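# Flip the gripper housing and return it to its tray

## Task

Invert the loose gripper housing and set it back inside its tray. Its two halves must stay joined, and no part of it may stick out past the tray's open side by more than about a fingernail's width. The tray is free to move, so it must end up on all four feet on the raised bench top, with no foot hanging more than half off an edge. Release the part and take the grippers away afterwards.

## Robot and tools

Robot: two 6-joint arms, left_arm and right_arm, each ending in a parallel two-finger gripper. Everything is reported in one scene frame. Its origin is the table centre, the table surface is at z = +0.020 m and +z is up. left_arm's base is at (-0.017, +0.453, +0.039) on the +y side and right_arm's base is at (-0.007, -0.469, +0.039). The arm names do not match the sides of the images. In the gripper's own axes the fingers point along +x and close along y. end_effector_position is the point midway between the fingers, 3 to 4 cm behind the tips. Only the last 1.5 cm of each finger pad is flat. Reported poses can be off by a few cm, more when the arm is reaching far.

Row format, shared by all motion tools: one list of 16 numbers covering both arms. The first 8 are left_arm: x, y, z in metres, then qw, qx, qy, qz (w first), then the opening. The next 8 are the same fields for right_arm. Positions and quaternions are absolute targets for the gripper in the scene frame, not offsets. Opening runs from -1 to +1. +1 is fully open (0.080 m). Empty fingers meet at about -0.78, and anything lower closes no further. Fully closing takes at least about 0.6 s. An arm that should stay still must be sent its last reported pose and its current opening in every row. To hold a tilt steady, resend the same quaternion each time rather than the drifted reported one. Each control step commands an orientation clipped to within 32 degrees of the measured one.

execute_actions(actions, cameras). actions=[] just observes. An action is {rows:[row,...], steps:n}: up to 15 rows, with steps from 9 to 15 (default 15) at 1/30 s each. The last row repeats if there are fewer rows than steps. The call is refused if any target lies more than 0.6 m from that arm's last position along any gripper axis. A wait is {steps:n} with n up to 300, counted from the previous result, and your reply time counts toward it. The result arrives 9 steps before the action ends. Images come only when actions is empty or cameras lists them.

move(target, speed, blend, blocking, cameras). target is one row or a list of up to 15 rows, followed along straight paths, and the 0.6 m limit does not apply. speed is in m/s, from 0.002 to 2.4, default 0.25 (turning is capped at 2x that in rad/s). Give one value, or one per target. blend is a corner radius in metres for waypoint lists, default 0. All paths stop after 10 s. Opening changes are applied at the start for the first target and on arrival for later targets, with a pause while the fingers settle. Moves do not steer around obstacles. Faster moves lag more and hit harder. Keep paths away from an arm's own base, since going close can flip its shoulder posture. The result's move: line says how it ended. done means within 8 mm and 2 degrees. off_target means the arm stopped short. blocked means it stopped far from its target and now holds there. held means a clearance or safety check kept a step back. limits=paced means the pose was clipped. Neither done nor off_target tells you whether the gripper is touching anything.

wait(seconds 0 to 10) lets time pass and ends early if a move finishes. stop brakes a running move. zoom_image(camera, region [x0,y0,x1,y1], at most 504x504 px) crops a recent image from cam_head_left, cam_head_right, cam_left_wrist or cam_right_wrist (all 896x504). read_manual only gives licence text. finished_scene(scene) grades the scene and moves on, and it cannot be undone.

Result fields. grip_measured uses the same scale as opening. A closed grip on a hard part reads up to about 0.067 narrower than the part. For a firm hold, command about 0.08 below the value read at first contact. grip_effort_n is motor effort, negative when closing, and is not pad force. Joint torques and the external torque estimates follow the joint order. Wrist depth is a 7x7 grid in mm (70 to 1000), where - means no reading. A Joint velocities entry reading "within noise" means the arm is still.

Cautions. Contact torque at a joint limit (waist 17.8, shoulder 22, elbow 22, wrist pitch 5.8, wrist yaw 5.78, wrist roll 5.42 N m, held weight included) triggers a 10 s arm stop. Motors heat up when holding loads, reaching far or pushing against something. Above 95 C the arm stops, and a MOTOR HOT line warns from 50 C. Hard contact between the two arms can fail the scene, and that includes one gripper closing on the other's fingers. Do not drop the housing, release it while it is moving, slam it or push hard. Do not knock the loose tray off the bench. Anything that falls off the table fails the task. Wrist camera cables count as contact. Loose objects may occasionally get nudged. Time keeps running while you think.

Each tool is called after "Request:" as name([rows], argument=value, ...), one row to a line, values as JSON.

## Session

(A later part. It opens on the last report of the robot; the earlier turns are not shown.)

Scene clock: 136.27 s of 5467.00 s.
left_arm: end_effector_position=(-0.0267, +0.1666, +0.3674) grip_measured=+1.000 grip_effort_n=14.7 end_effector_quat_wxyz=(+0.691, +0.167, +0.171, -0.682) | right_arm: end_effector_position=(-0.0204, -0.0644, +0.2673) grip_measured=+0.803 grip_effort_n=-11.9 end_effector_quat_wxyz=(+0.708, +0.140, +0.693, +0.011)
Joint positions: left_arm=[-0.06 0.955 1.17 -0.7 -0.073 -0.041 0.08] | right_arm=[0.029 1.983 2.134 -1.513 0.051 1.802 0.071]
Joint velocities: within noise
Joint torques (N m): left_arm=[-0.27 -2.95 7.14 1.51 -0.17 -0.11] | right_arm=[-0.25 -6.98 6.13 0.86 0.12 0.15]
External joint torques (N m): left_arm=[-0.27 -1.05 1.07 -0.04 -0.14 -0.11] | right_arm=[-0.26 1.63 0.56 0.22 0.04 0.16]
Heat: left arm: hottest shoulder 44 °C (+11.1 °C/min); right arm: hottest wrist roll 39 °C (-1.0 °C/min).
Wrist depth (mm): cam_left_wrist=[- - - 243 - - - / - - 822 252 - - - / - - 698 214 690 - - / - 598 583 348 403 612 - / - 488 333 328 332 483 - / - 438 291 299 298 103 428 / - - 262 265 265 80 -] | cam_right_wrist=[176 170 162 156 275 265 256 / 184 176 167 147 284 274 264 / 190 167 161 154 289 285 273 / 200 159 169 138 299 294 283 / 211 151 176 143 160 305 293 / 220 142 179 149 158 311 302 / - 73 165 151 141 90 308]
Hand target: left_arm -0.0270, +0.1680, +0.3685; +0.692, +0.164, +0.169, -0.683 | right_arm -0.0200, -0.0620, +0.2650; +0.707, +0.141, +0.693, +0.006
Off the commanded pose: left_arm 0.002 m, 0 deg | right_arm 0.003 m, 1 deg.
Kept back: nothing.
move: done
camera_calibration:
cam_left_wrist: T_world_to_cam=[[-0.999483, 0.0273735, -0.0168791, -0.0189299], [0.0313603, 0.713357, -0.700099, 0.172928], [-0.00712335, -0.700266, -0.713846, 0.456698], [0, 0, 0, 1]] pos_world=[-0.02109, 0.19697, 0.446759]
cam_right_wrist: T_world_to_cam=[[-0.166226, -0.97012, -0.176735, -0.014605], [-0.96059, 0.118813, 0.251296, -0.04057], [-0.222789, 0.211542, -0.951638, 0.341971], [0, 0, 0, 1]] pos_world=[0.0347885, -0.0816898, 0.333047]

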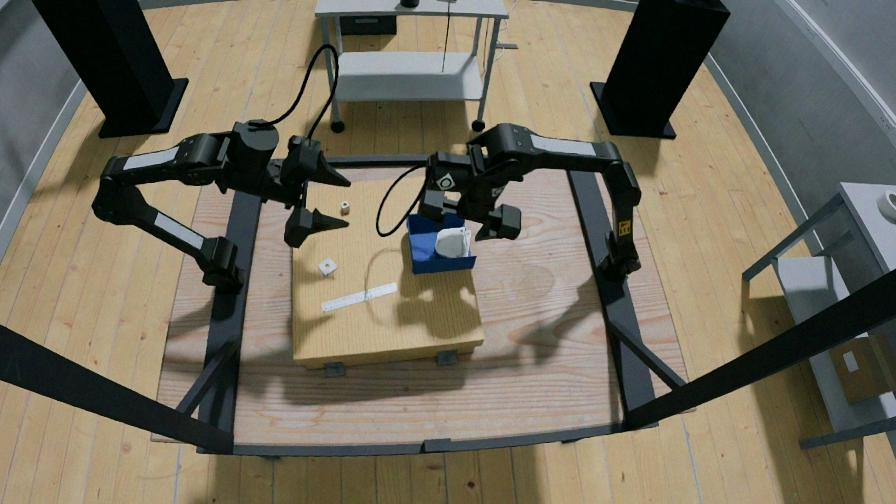

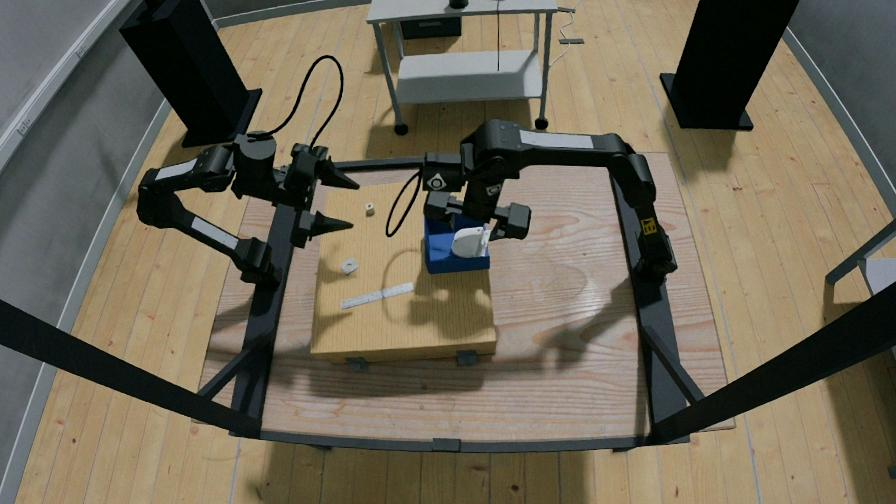

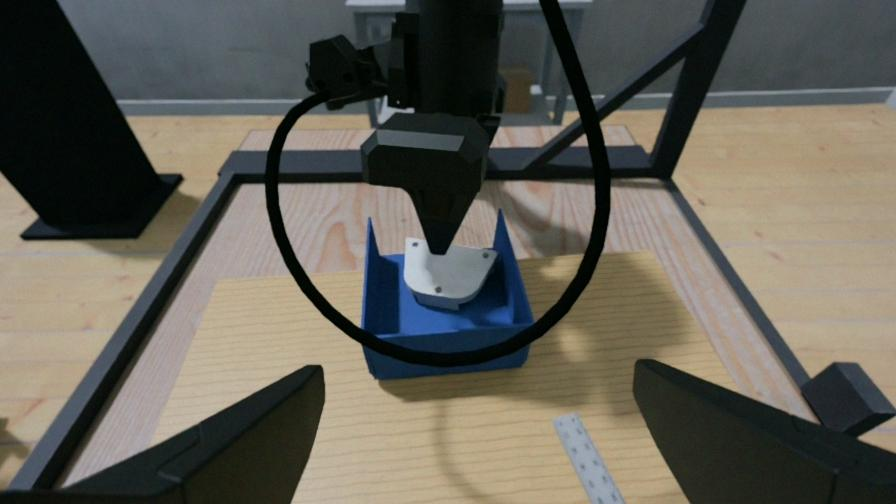

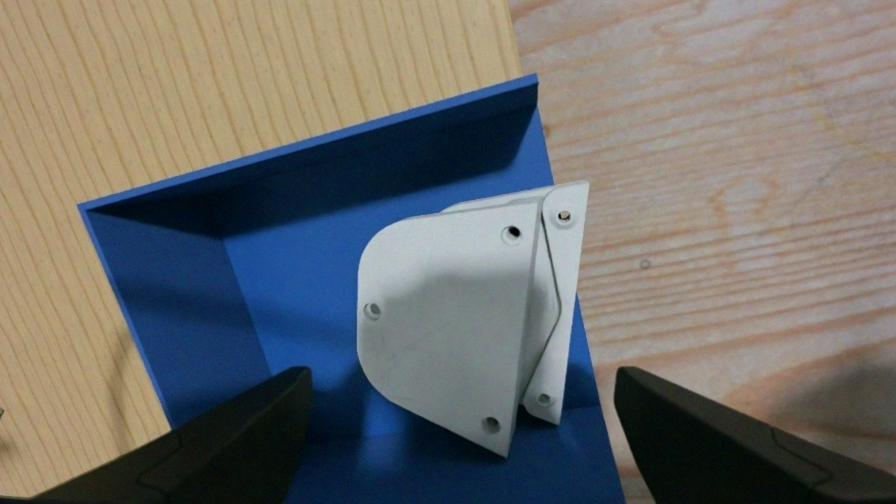

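Request:
move([
  [-0.027,0.168,0.3685,0.692,0.164,0.169,-0.683,1,-0.019,-0.0605,0.258,0.7064,0.1289,0.6953,-0.0308,1],
  [-0.027,0.168,0.3685,0.692,0.164,0.169,-0.683,1,-0.019,-0.0595,0.225,0.7064,0.1289,0.6953,-0.0308,1],
], speed=0.1)

Request:
zoom_image(camera="cam_left_wrist", region=[330, 200, 570, 400])

Scene clock: 139.57 s of 5467.00 s.
left_arm: end_effector_position=(-0.0267, +0.1666, +0.3674) grip_measured=+1.000 grip_effort_n=14.7 end_effector_quat_wxyz=(+0.691, +0.167, +0.171, -0.682) | right_arm: end_effector_position=(-0.0199, -0.0575, +0.2208) grip_measured=+1.000 grip_effort_n=15.6 end_effector_quat_wxyz=(+0.708, +0.123, +0.695, -0.032) end_effector_velocity=(-0.002, +0.003, +0.008) end_effector_angular_velocity=(+0.041, +0.026, -0.022)
Joint positions: left_arm=[-0.06 0.955 1.17 -0.7 -0.073 -0.041 0.08] | right_arm=[0.022 2.038 2.034 -1.443 0.038 1.833 0.08]
Joint velocities: left_arm=[within noise] | right_arm=[-0.002 -0.022 -0.002 0.022 -0.022 0.022 0]
Joint torques (N m): left_arm=[-0.48 -3.16 6.81 1.53 -0.19 -0.06] | right_arm=[-0.27 -10.22 4.57 0.97 0.08 0.14]
External joint torques (N m): left_arm=[-0.48 -1.27 0.72 -0.03 -0.16 -0.06] | right_arm=[-0.26 -1.14 -1.09 0.48 0 0.15]
Heat: left arm: hottest shoulder 43 °C (+10.1 °C/min); right arm: hottest wrist roll 39 °C (-1.0 °C/min).
Wrist depth (mm): cam_left_wrist=[- - - 162 - - - / - - - 175 - - - / - - 673 278 699 - - / - 602 586 242 402 614 - / - 486 337 328 335 480 - / - 443 286 299 291 103 426 / - - 260 260 264 81 -] | cam_right_wrist=[116 115 113 110 235 232 227 / 121 119 - 101 242 240 236 / - 108 107 106 248 249 244 / 117 115 111 102 97 257 253 / 119 119 95 91 104 268 262 / 115 123 100 95 108 271 273 / - 75 104 98 111 92 -]
Hand target: left_arm -0.0270, +0.1680, +0.3685; +0.692, +0.164, +0.169, -0.683 | right_arm -0.0191, -0.0595, +0.2250; +0.706, +0.129, +0.695, -0.031
Off the commanded pose: left_arm 0.002 m, 0 deg | right_arm 0.005 m, 1 deg.
Kept back: nothing.
move: done
camera_calibration:
cam_left_wrist: T_world_to_cam=[[-0.999483, 0.0273735, -0.0168791, -0.0189299], [0.0313603, 0.713357, -0.700099, 0.172928], [-0.00712335, -0.700266, -0.713846, 0.456698], [0, 0, 0, 1]] pos_world=[-0.02109, 0.19697, 0.446759]
cam_right_wrist: T_world_to_cam=[[-0.202293, -0.974997, -0.0919665, -0.0358224], [-0.951871, 0.173673, 0.252545, -0.026209], [-0.230259, 0.138628, -0.963205, 0.294644], [0, 0, 0, 1]] pos_world=[0.03565, -0.0712209, 0.287127]

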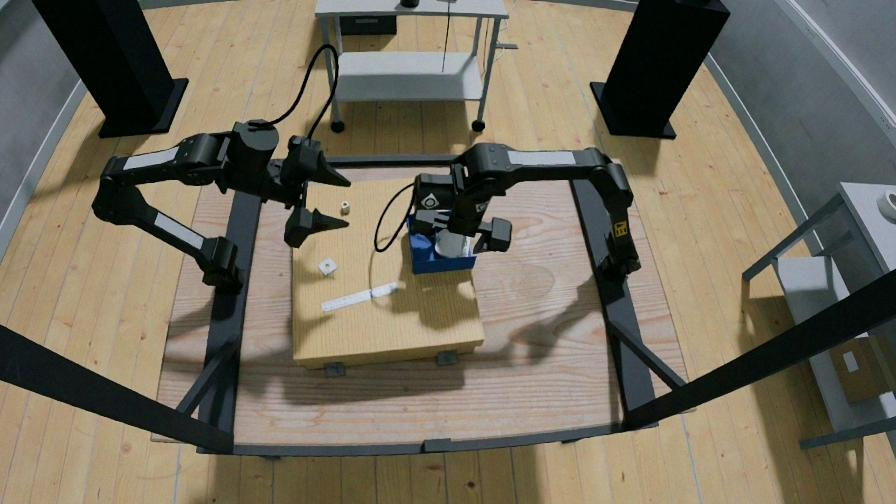

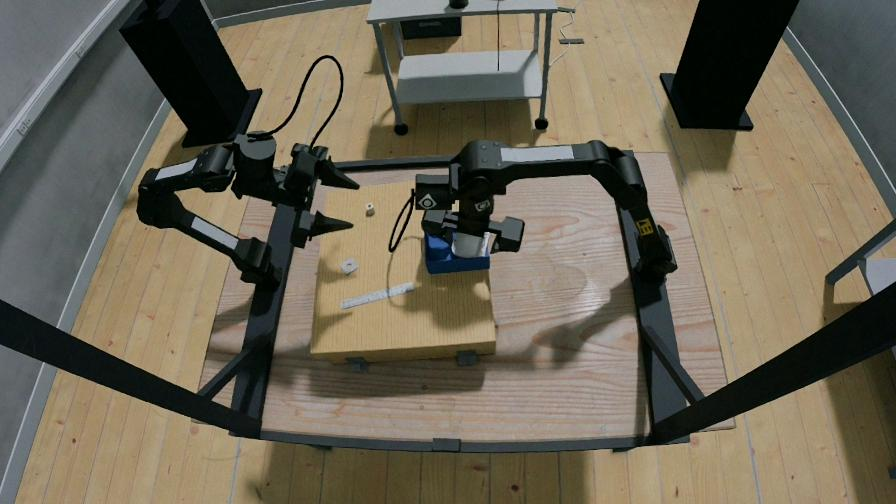

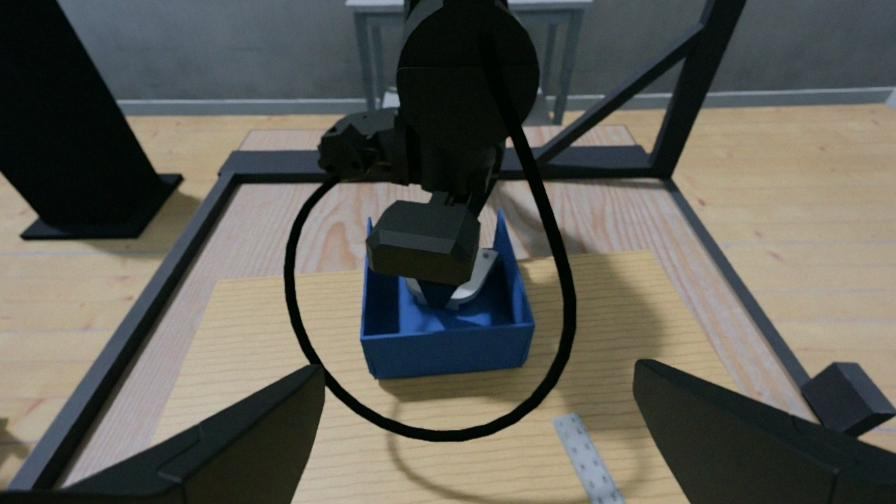

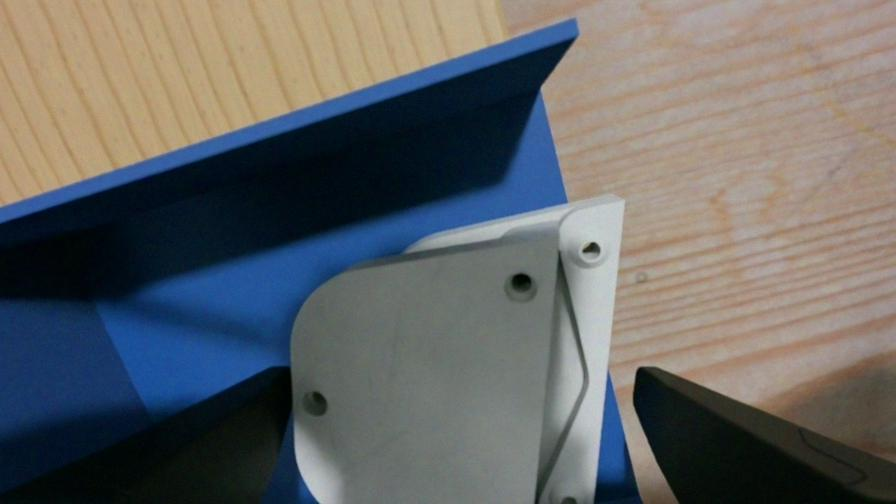

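Scaled by 2.100 from the camera's 896x504 image, which has a finer 1280x720 frame.

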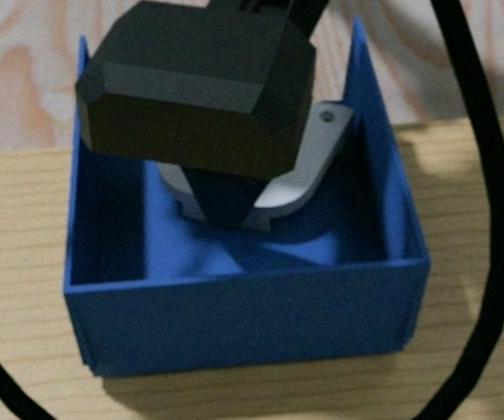

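Request:
move([
  [-0.027,0.168,0.3685,0.692,0.164,0.169,-0.683,1,-0.0182,-0.0545,0.2165,0.7064,0.1289,0.6953,-0.0308,1],
  [-0.027,0.168,0.3685,0.692,0.164,0.169,-0.683,1,-0.0182,-0.0545,0.2165,0.7064,0.1289,0.6953,-0.0308,0.3],
], speed=0.08)

Request:
zoom_image(camera="cam_left_wrist", region=[330, 200, 570, 400])

Scene clock: 141.20 s of 5467.00 s.
left_arm: end_effector_position=(-0.0267, +0.1666, +0.3674) grip_measured=+1.000 grip_effort_n=14.7 end_effector_quat_wxyz=(+0.691, +0.167, +0.171, -0.682) | right_arm: end_effector_position=(-0.0193, -0.0536, +0.2181) grip_measured=+0.643 grip_effort_n=-83.5 end_effector_quat_wxyz=(+0.706, +0.129, +0.696, -0.027)
Joint positions: left_arm=[-0.06 0.955 1.17 -0.7 -0.073 -0.041 0.08] | right_arm=[0.019 2.037 2.019 -1.413 0.036 1.833 0.064]
Joint velocities: within noise
Joint torques (N m): left_arm=[-0.34 -3.13 7.11 1.56 -0.18 -0.12] | right_arm=[-0.32 -8.9 4.73 0.93 0.12 0.05]
External joint torques (N m): left_arm=[-0.32 -1.26 1.06 0.01 -0.16 -0.12] | right_arm=[-0.4 0.33 -1.05 0.4 0.05 0.06]
Heat: left arm: hottest shoulder 43 °C (+10.1 °C/min); right arm: hottest shoulder 39 °C (-5.1 °C/min).
Wrist depth (mm): cam_left_wrist=[- - - 161 - - - / - - - 174 - - - / - - 673 278 702 - - / - 599 582 238 592 613 - / - 484 334 328 331 479 - / - 438 278 292 292 103 427 / - - 261 259 264 81 -] | cam_right_wrist=[116 114 111 108 232 228 223 / 120 118 - 100 239 236 230 / - 108 106 104 115 245 240 / 116 113 110 101 87 254 248 / 120 119 94 89 98 264 257 / 119 124 97 94 103 271 268 / - - 100 97 98 91 276]
Hand target: left_arm -0.0270, +0.1680, +0.3685; +0.692, +0.164, +0.169, -0.683 | right_arm -0.0182, -0.0545, +0.2165; +0.706, +0.129, +0.695, -0.031
Off the commanded pose: left_arm 0.002 m, 0 deg | right_arm 0.002 m, 0 deg.
Kept back: nothing.
move: done
camera_calibration:
cam_left_wrist: T_world_to_cam=[[-0.999483, 0.0273735, -0.0168791, -0.0189299], [0.0313603, 0.713357, -0.700099, 0.172928], [-0.00712335, -0.700266, -0.713846, 0.456698], [0, 0, 0, 1]] pos_world=[-0.02109, 0.19697, 0.446759]
cam_right_wrist: T_world_to_cam=[[-0.204953, -0.972911, -0.106949, -0.0288072], [-0.950765, 0.171944, 0.257841, -0.0267996], [-0.232467, 0.154529, -0.96025, 0.291785], [0, 0, 0, 1]] pos_world=[0.0364462, -0.068508, 0.284016]

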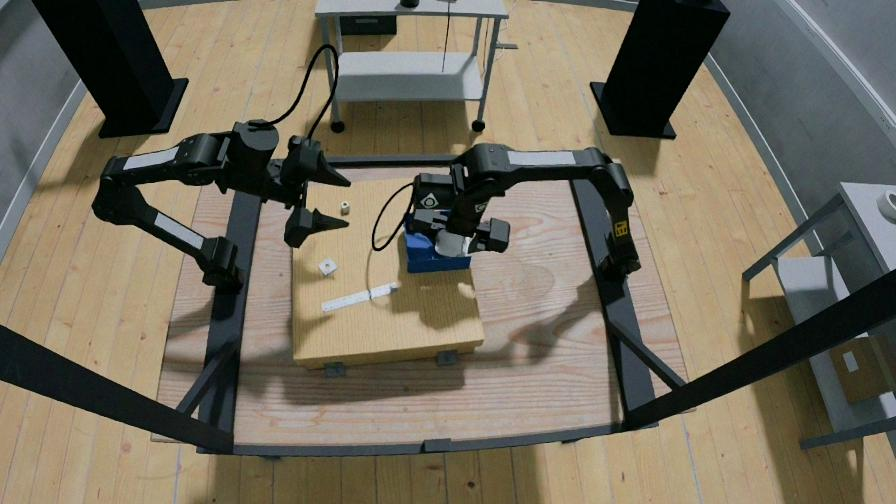

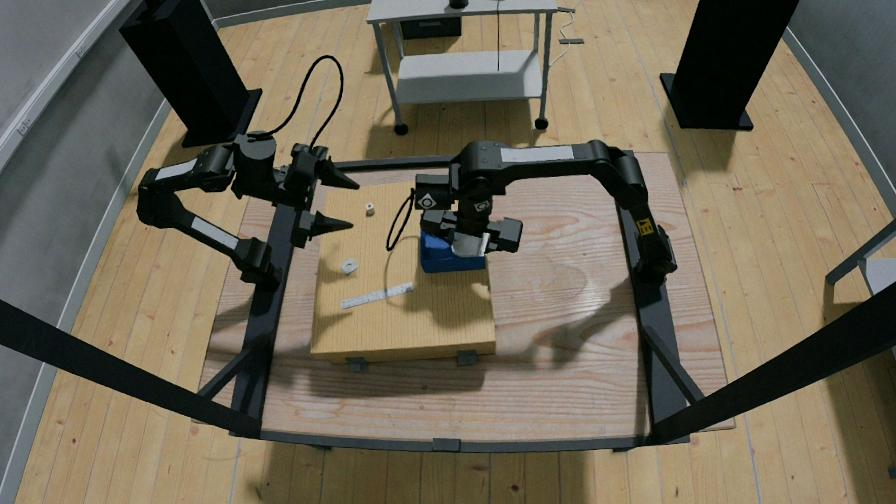

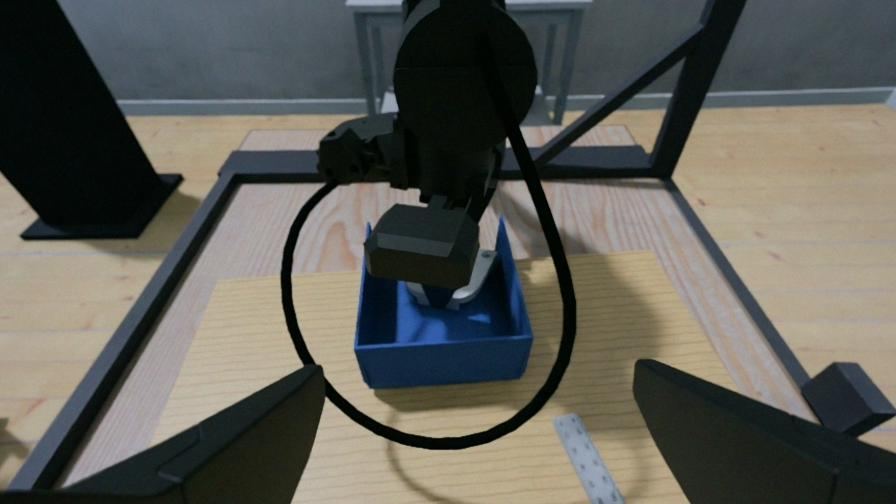

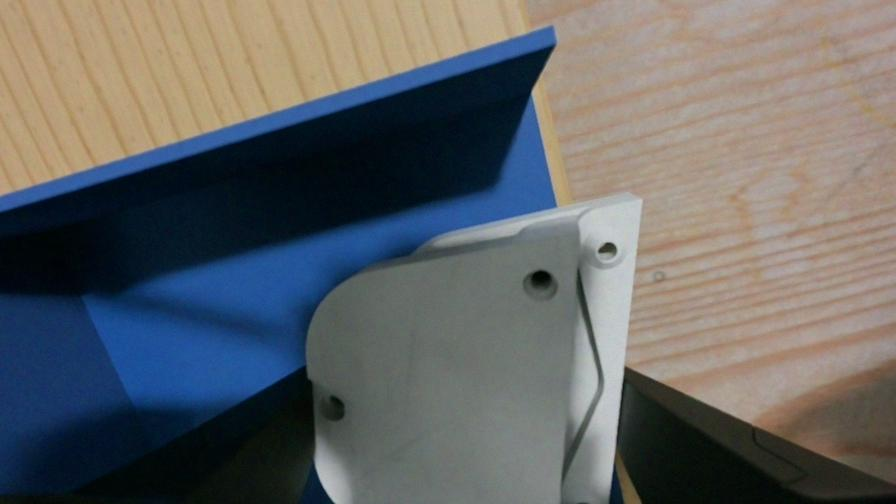

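Scaled by 2.100 from the camera's 896x504 image, which has a finer 1280x720 frame.

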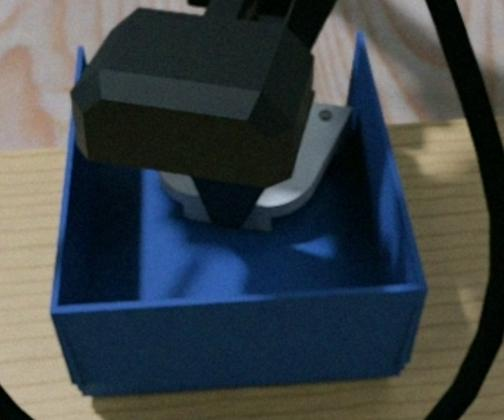

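Request:
move([
  [-0.027,0.168,0.3685,0.692,0.164,0.169,-0.683,1,-0.0182,-0.0545,0.2165,0.7064,0.1289,0.6953,-0.0308,0.95],
  [-0.027,0.168,0.3685,0.692,0.164,0.169,-0.683,1,-0.0182,-0.053,0.245,0.7064,0.1289,0.6953,-0.0308,0.7],
  [-0.027,0.168,0.3685,0.692,0.164,0.169,-0.683,1,-0.0177,-0.0462,0.242,0.7049,0.1045,0.6993,-0.0555,0.7],
], speed=0.1)

Request:
zoom_image(camera="cam_left_wrist", region=[330, 200, 570, 400])

Scene clock: 145.63 s of 5467.00 s.
left_arm: end_effector_position=(-0.0267, +0.1666, +0.3674) grip_measured=+1.000 grip_effort_n=14.7 end_effector_quat_wxyz=(+0.691, +0.167, +0.171, -0.682) | right_arm: end_effector_position=(-0.0183, -0.0488, +0.2448) grip_measured=+0.703 grip_effort_n=-11.9 end_effector_quat_wxyz=(+0.701, +0.128, +0.701, -0.034)
Joint positions: left_arm=[-0.06 0.955 1.17 -0.7 -0.073 -0.041 0.08] | right_arm=[0.01 2.114 2.25 -1.575 0.019 1.833 0.067]
Joint velocities: within noise
Joint torques (N m): left_arm=[-0.23 -3.11 6.95 1.55 -0.15 -0.14] | right_arm=[-0.24 -7.7 6.07 0.7 0.05 -0.2]
External joint torques (N m): left_arm=[-0.25 -1.19 0.86 0 -0.13 -0.14] | right_arm=[-0.24 1.79 0.57 0.19 -0.02 -0.19]
Heat: left arm: hottest shoulder 42 °C (+9.1 °C/min); right arm: hottest shoulder 40 °C (-5.0 °C/min).
Wrist depth (mm): cam_left_wrist=[- - - 150 - - - / - - 261 243 - - - / - - 701 253 710 - - / - 619 379 332 592 608 - / - 489 333 328 333 476 - / - 444 203 293 289 103 430 / - - 262 260 266 81 -] | cam_right_wrist=[140 137 135 132 255 252 248 / 146 143 139 112 263 261 256 / 149 136 132 129 128 271 265 / 125 140 138 114 117 282 276 / 119 145 144 118 127 294 288 / 115 131 108 125 119 303 299 / - 73 154 137 125 87 307]
Hand target: left_arm -0.0270, +0.1680, +0.3685; +0.692, +0.164, +0.169, -0.683 | right_arm -0.0177, -0.0465, +0.2417; +0.701, +0.125, +0.701, -0.035
Off the commanded pose: left_arm 0.002 m, 0 deg | right_arm 0.004 m, 4 deg.
joint sent to its limit (right arm) — joint 4 (wrist pitch), lower limit.
Kept back: nothing.
move: off_target (right_arm)
camera_calibration:
cam_left_wrist: T_world_to_cam=[[-0.999483, 0.0273735, -0.0168791, -0.0189299], [0.0313603, 0.713357, -0.700099, 0.172928], [-0.00712335, -0.700266, -0.713846, 0.456698], [0, 0, 0, 1]] pos_world=[-0.02109, 0.19697, 0.446759]
cam_right_wrist: T_world_to_cam=[[-0.212918, -0.972427, -0.0951389, -0.0241089], [-0.945322, 0.1804, 0.271703, -0.0365198], [-0.247049, 0.147787, -0.957667, 0.315671], [0, 0, 0, 1]] pos_world=[0.03833, -0.0635082, 0.309937]

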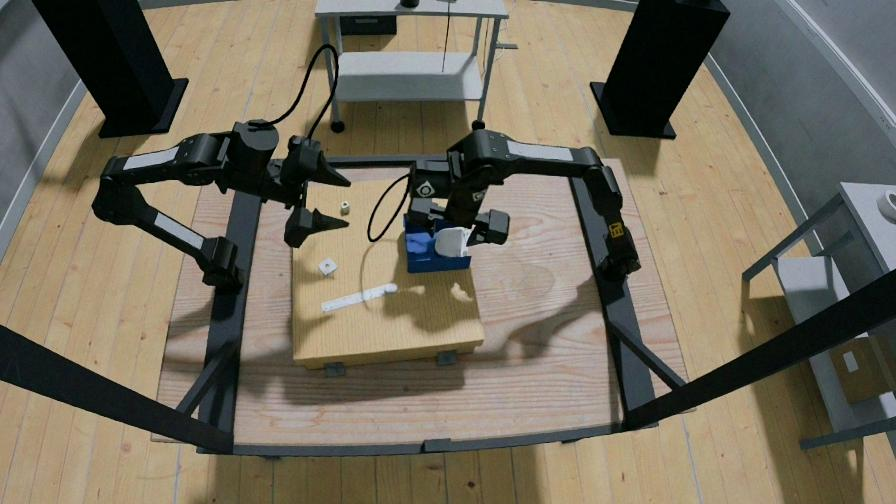

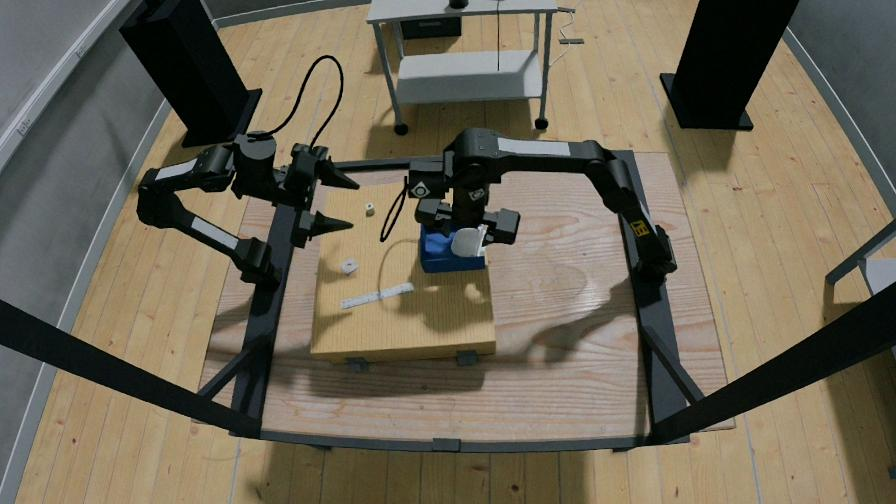

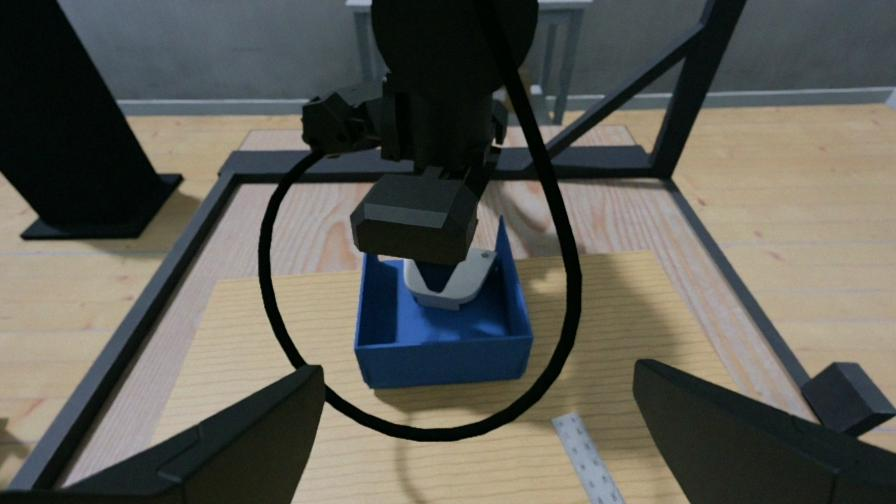

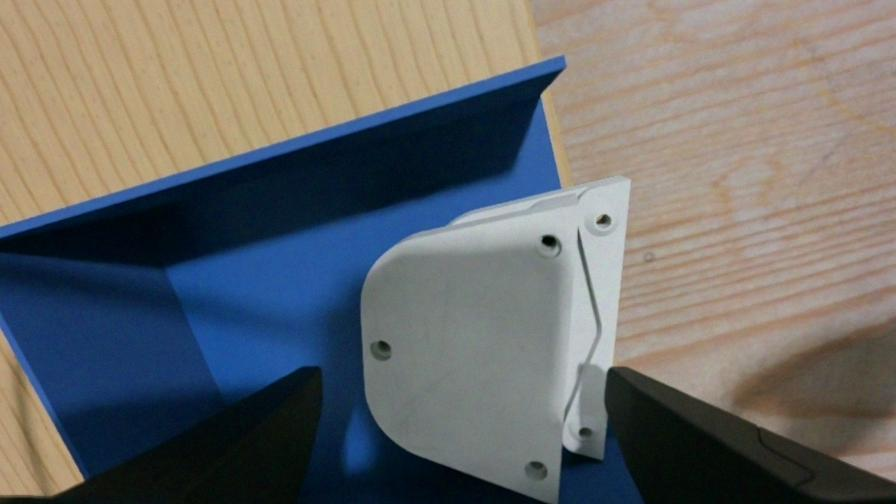

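Scaled by 2.100 from the camera's 896x504 image, which has a finer 1280x720 frame.

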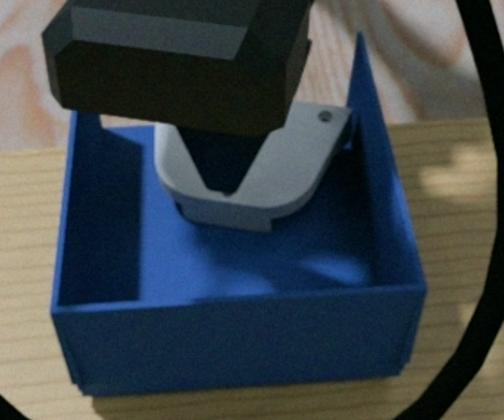

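Request:
move([
  [-0.027,0.168,0.3685,0.692,0.164,0.169,-0.683,1,-0.0177,-0.0475,0.2255,0.7049,0.1045,0.6993,-0.0555,0.7],
], speed=0.1)

Request:
zoom_image(camera="cam_right_wrist", region=[250, 100, 750, 504])

Scene clock: 146.77 s of 5467.00 s.
left_arm: end_effector_position=(-0.0267, +0.1666, +0.3674) grip_measured=+1.000 grip_effort_n=14.7 end_effector_quat_wxyz=(+0.691, +0.167, +0.171, -0.682) | right_arm: end_effector_position=(-0.0184, -0.0476, +0.2323) grip_measured=+0.703 grip_effort_n=-12.3 end_effector_quat_wxyz=(+0.703, +0.116, +0.700, -0.046)
Joint positions: left_arm=[-0.06 0.955 1.17 -0.7 -0.073 -0.041 0.08] | right_arm=[0.01 2.139 2.24 -1.575 0.019 1.833 0.067]
Joint velocities: within noise
Joint torques (N m): left_arm=[-0.33 -3.21 7.1 1.52 -0.14 -0.12] | right_arm=[-0.3 -8.01 4.6 0.64 0.05 -0.17]
External joint torques (N m): left_arm=[-0.32 -1.36 1.07 -0.02 -0.12 -0.12] | right_arm=[-0.3 1.62 -0.89 0.19 -0.01 -0.16]
Heat: left arm: hottest shoulder 42 °C (+9.0 °C/min); right arm: hottest shoulder 41 °C (-4.0 °C/min).
Wrist depth (mm): cam_left_wrist=[- - - 146 - - - / - - - 160 - - - / - - 675 261 694 - - / - 615 572 227 590 610 - / - 486 336 328 332 478 - / - 437 278 291 291 103 424 / - - 260 260 266 81 -] | cam_right_wrist=[124 123 122 120 246 245 242 / 129 128 125 113 253 254 250 / 132 103 118 116 115 263 260 / 120 125 123 102 108 273 271 / 118 129 127 104 112 285 282 / 114 133 108 109 110 294 293 / - 73 116 113 110 87 303]
Hand target: left_arm -0.0270, +0.1680, +0.3685; +0.692, +0.164, +0.169, -0.683 | right_arm -0.0177, -0.0477, +0.2254; +0.704, +0.108, +0.700, -0.052
Off the commanded pose: left_arm 0.002 m, 0 deg | right_arm 0.007 m, 2 deg.
joint sent to its limit (right arm) — joint 4 (wrist pitch), lower limit.
Kept back: nothing.
move: done
camera_calibration:
cam_left_wrist: T_world_to_cam=[[-0.999483, 0.0273735, -0.0168791, -0.0189299], [0.0313603, 0.713357, -0.700099, 0.172928], [-0.00712335, -0.700266, -0.713846, 0.456698], [0, 0, 0, 1]] pos_world=[-0.02109, 0.19697, 0.446759]
cam_right_wrist: T_world_to_cam=[[-0.212811, -0.975157, -0.061488, -0.0320884], [-0.945528, 0.189662, 0.264587, -0.0312774], [-0.246351, 0.114446, -0.9624, 0.302953], [0, 0, 0, 1]] pos_world=[0.0382306, -0.0600308, 0.297865]

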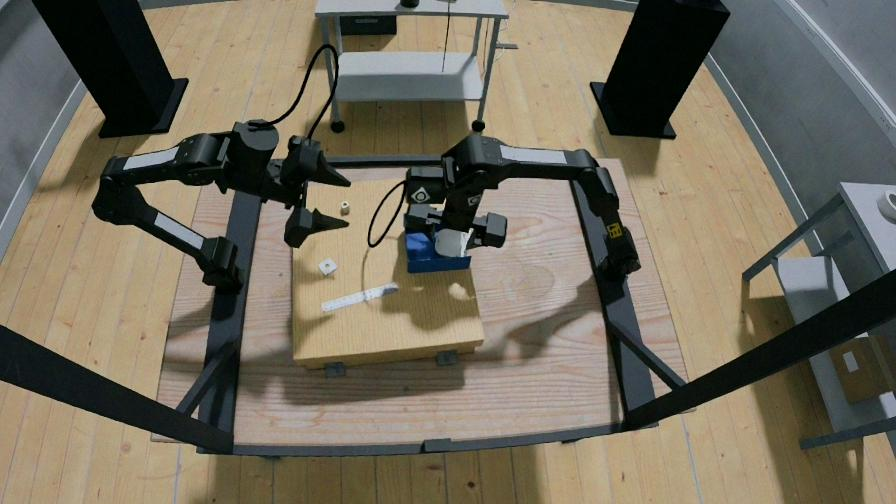

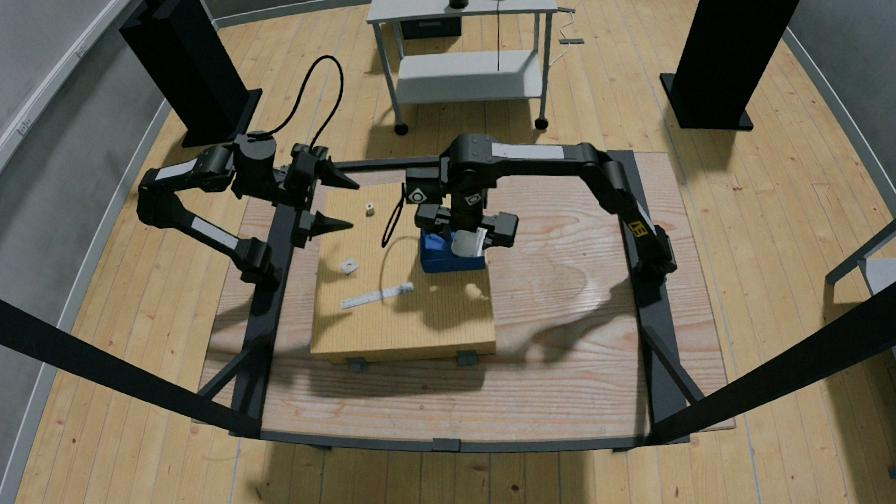

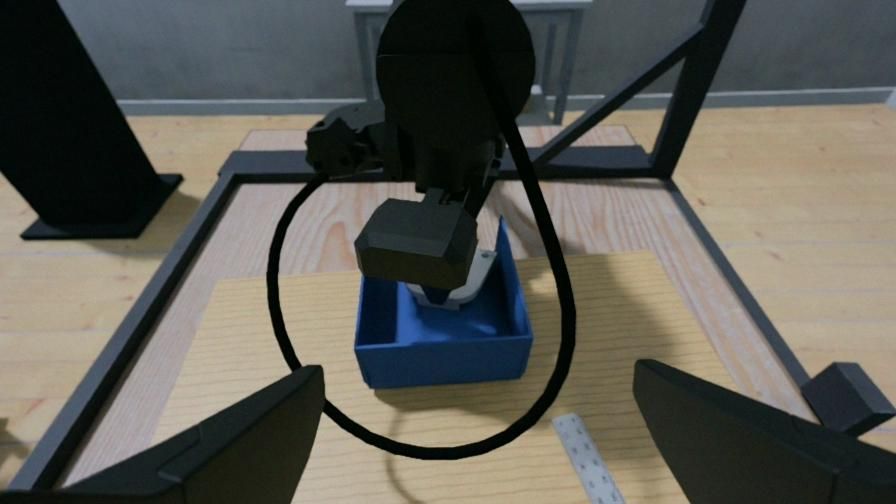

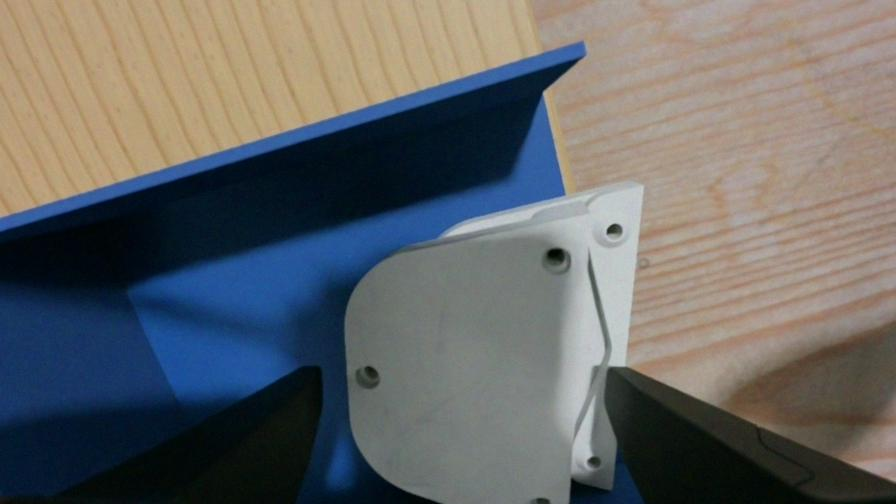

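Scaled by 1.008 from the camera's 896x504 image, which has a finer 1280x720 frame.

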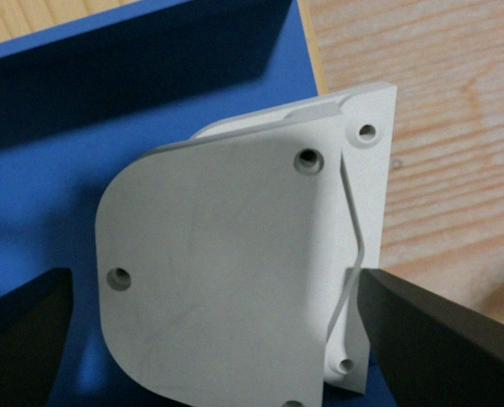

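Request:
move([
  [-0.027,0.168,0.3685,0.692,0.164,0.169,-0.683,1,-0.0177,-0.0495,0.219,0.7049,0.1045,0.6993,-0.0555,0.7],
], speed=0.1)

Request:
zoom_image(camera="cam_right_wrist", region=[250, 100, 750, 504])

Request:
zoom_image(camera="cam_left_wrist", region=[330, 200, 570, 400])

Scene clock: 147.93 s of 5467.00 s.
left_arm: end_effector_position=(-0.0267, +0.1666, +0.3674) grip_measured=+1.000 grip_effort_n=14.7 end_effector_quat_wxyz=(+0.691, +0.167, +0.171, -0.682) | right_arm: end_effector_position=(-0.0185, -0.0497, +0.2254) grip_measured=+0.703 grip_effort_n=-12.3 end_effector_quat_wxyz=(+0.704, +0.110, +0.700, -0.052)
Joint positions: left_arm=[-0.06 0.955 1.17 -0.7 -0.073 -0.041 0.08] | right_arm=[0.01 2.136 2.207 -1.561 0.018 1.833 0.067]
Joint velocities: within noise
Joint torques (N m): left_arm=[-0.22 -2.91 6.98 1.51 -0.11 -0.08] | right_arm=[-0.27 -8.57 3.76 1.32 0.08 -0.16]
External joint torques (N m): left_arm=[-0.24 -1.11 1 -0.01 -0.08 -0.08] | right_arm=[-0.21 1.02 -1.76 0.89 0.01 -0.15]
Heat: left arm: hottest shoulder 41 °C (+8.0 °C/min); right arm: hottest shoulder 41 °C (-4.0 °C/min).
Wrist depth (mm): cam_left_wrist=[- - - 150 - - - / - - - 159 - - - / - - 675 266 700 - - / - 602 578 235 591 618 - / - 484 336 322 330 479 - / - 441 286 291 292 103 428 / - - 262 260 264 81 -] | cam_right_wrist=[119 118 117 115 242 241 239 / 123 122 120 108 251 250 248 / - 110 110 110 113 259 258 / 113 113 114 96 102 270 265 / 115 118 117 97 111 281 279 / 115 121 103 101 100 289 291 / - 73 96 105 103 87 298]
Hand target: left_arm -0.0270, +0.1680, +0.3685; +0.692, +0.164, +0.169, -0.683 | right_arm -0.0177, -0.0496, +0.2189; +0.705, +0.104, +0.699, -0.056
Off the commanded pose: left_arm 0.002 m, 0 deg | right_arm 0.006 m, 1 deg.
Kept back: nothing.
move: done
camera_calibration:
cam_left_wrist: T_world_to_cam=[[-0.999483, 0.0273735, -0.0168791, -0.0189299], [0.0313603, 0.713357, -0.700099, 0.172928], [-0.00712335, -0.700266, -0.713846, 0.456698], [0, 0, 0, 1]] pos_world=[-0.02109, 0.19697, 0.446759]
cam_right_wrist: T_world_to_cam=[[-0.212709, -0.97606, -0.0454016, -0.0381303], [-0.945496, 0.193878, 0.261626, -0.028218], [-0.246561, 0.0985772, -0.964101, 0.296159], [0, 0, 0, 1]] pos_world=[0.0382305, -0.0609412, 0.291179]

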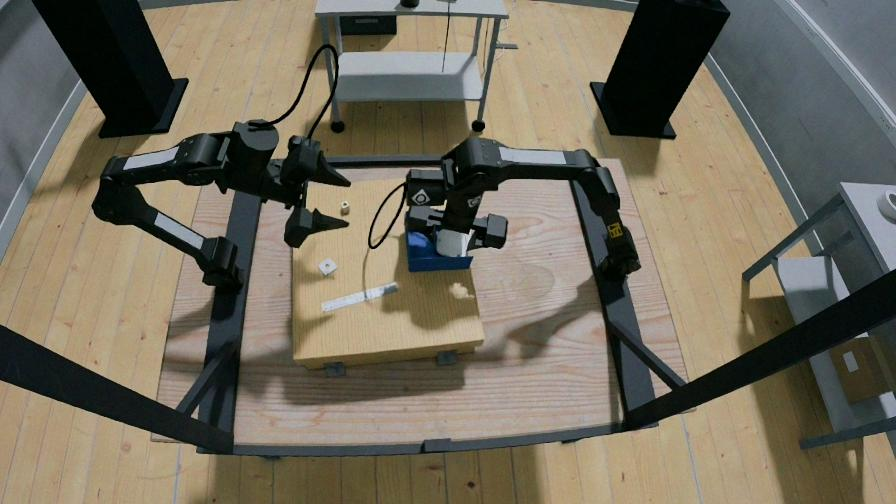

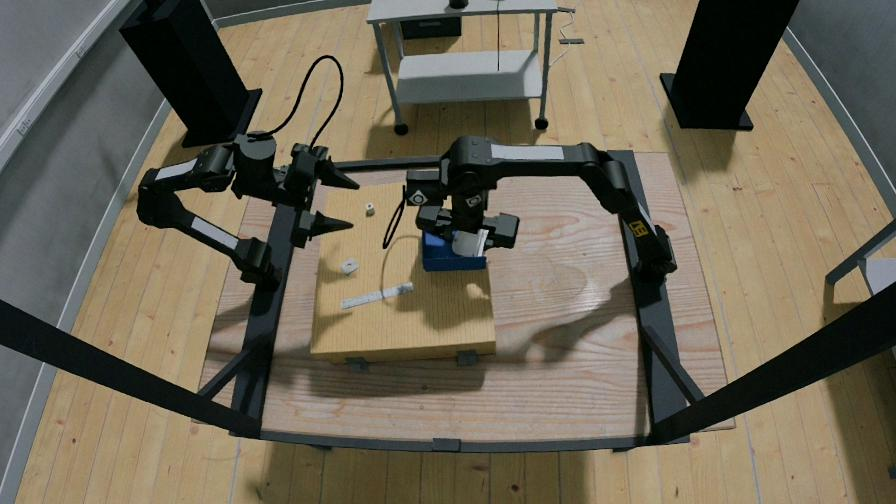

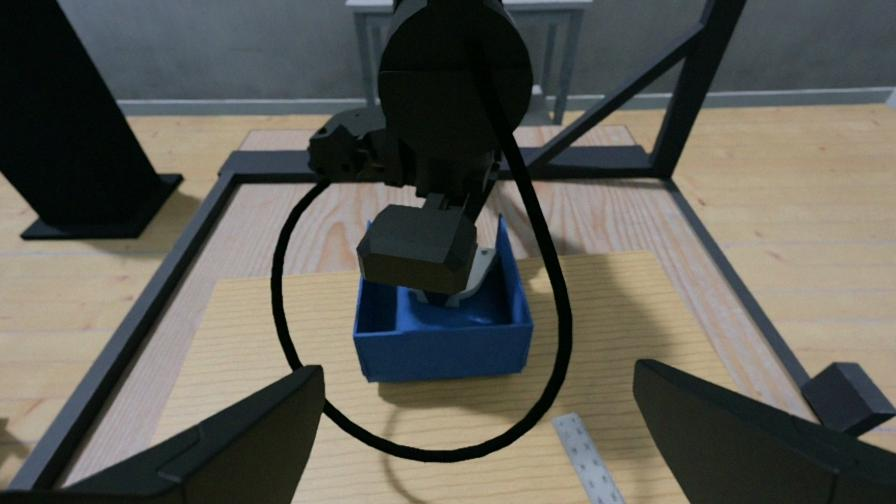

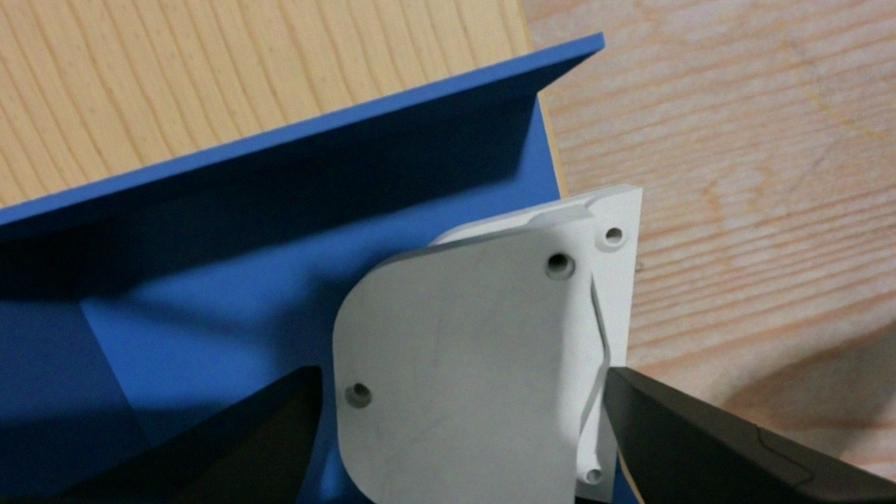

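Scaled by 1.008 from the camera's 896x504 image, which has a finer 1280x720 frame.

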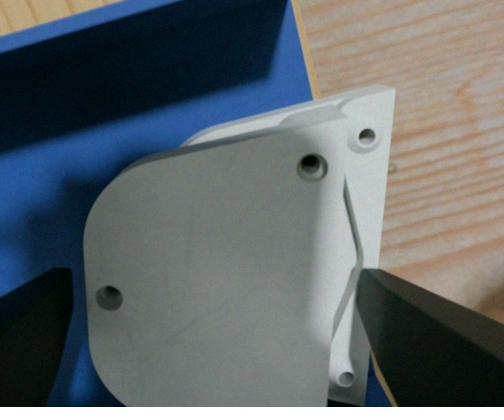

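Scaled by 2.100 from the camera's 896x504 image, which has a finer 1280x720 frame.

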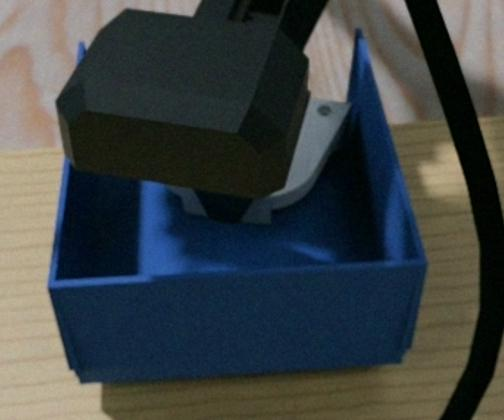

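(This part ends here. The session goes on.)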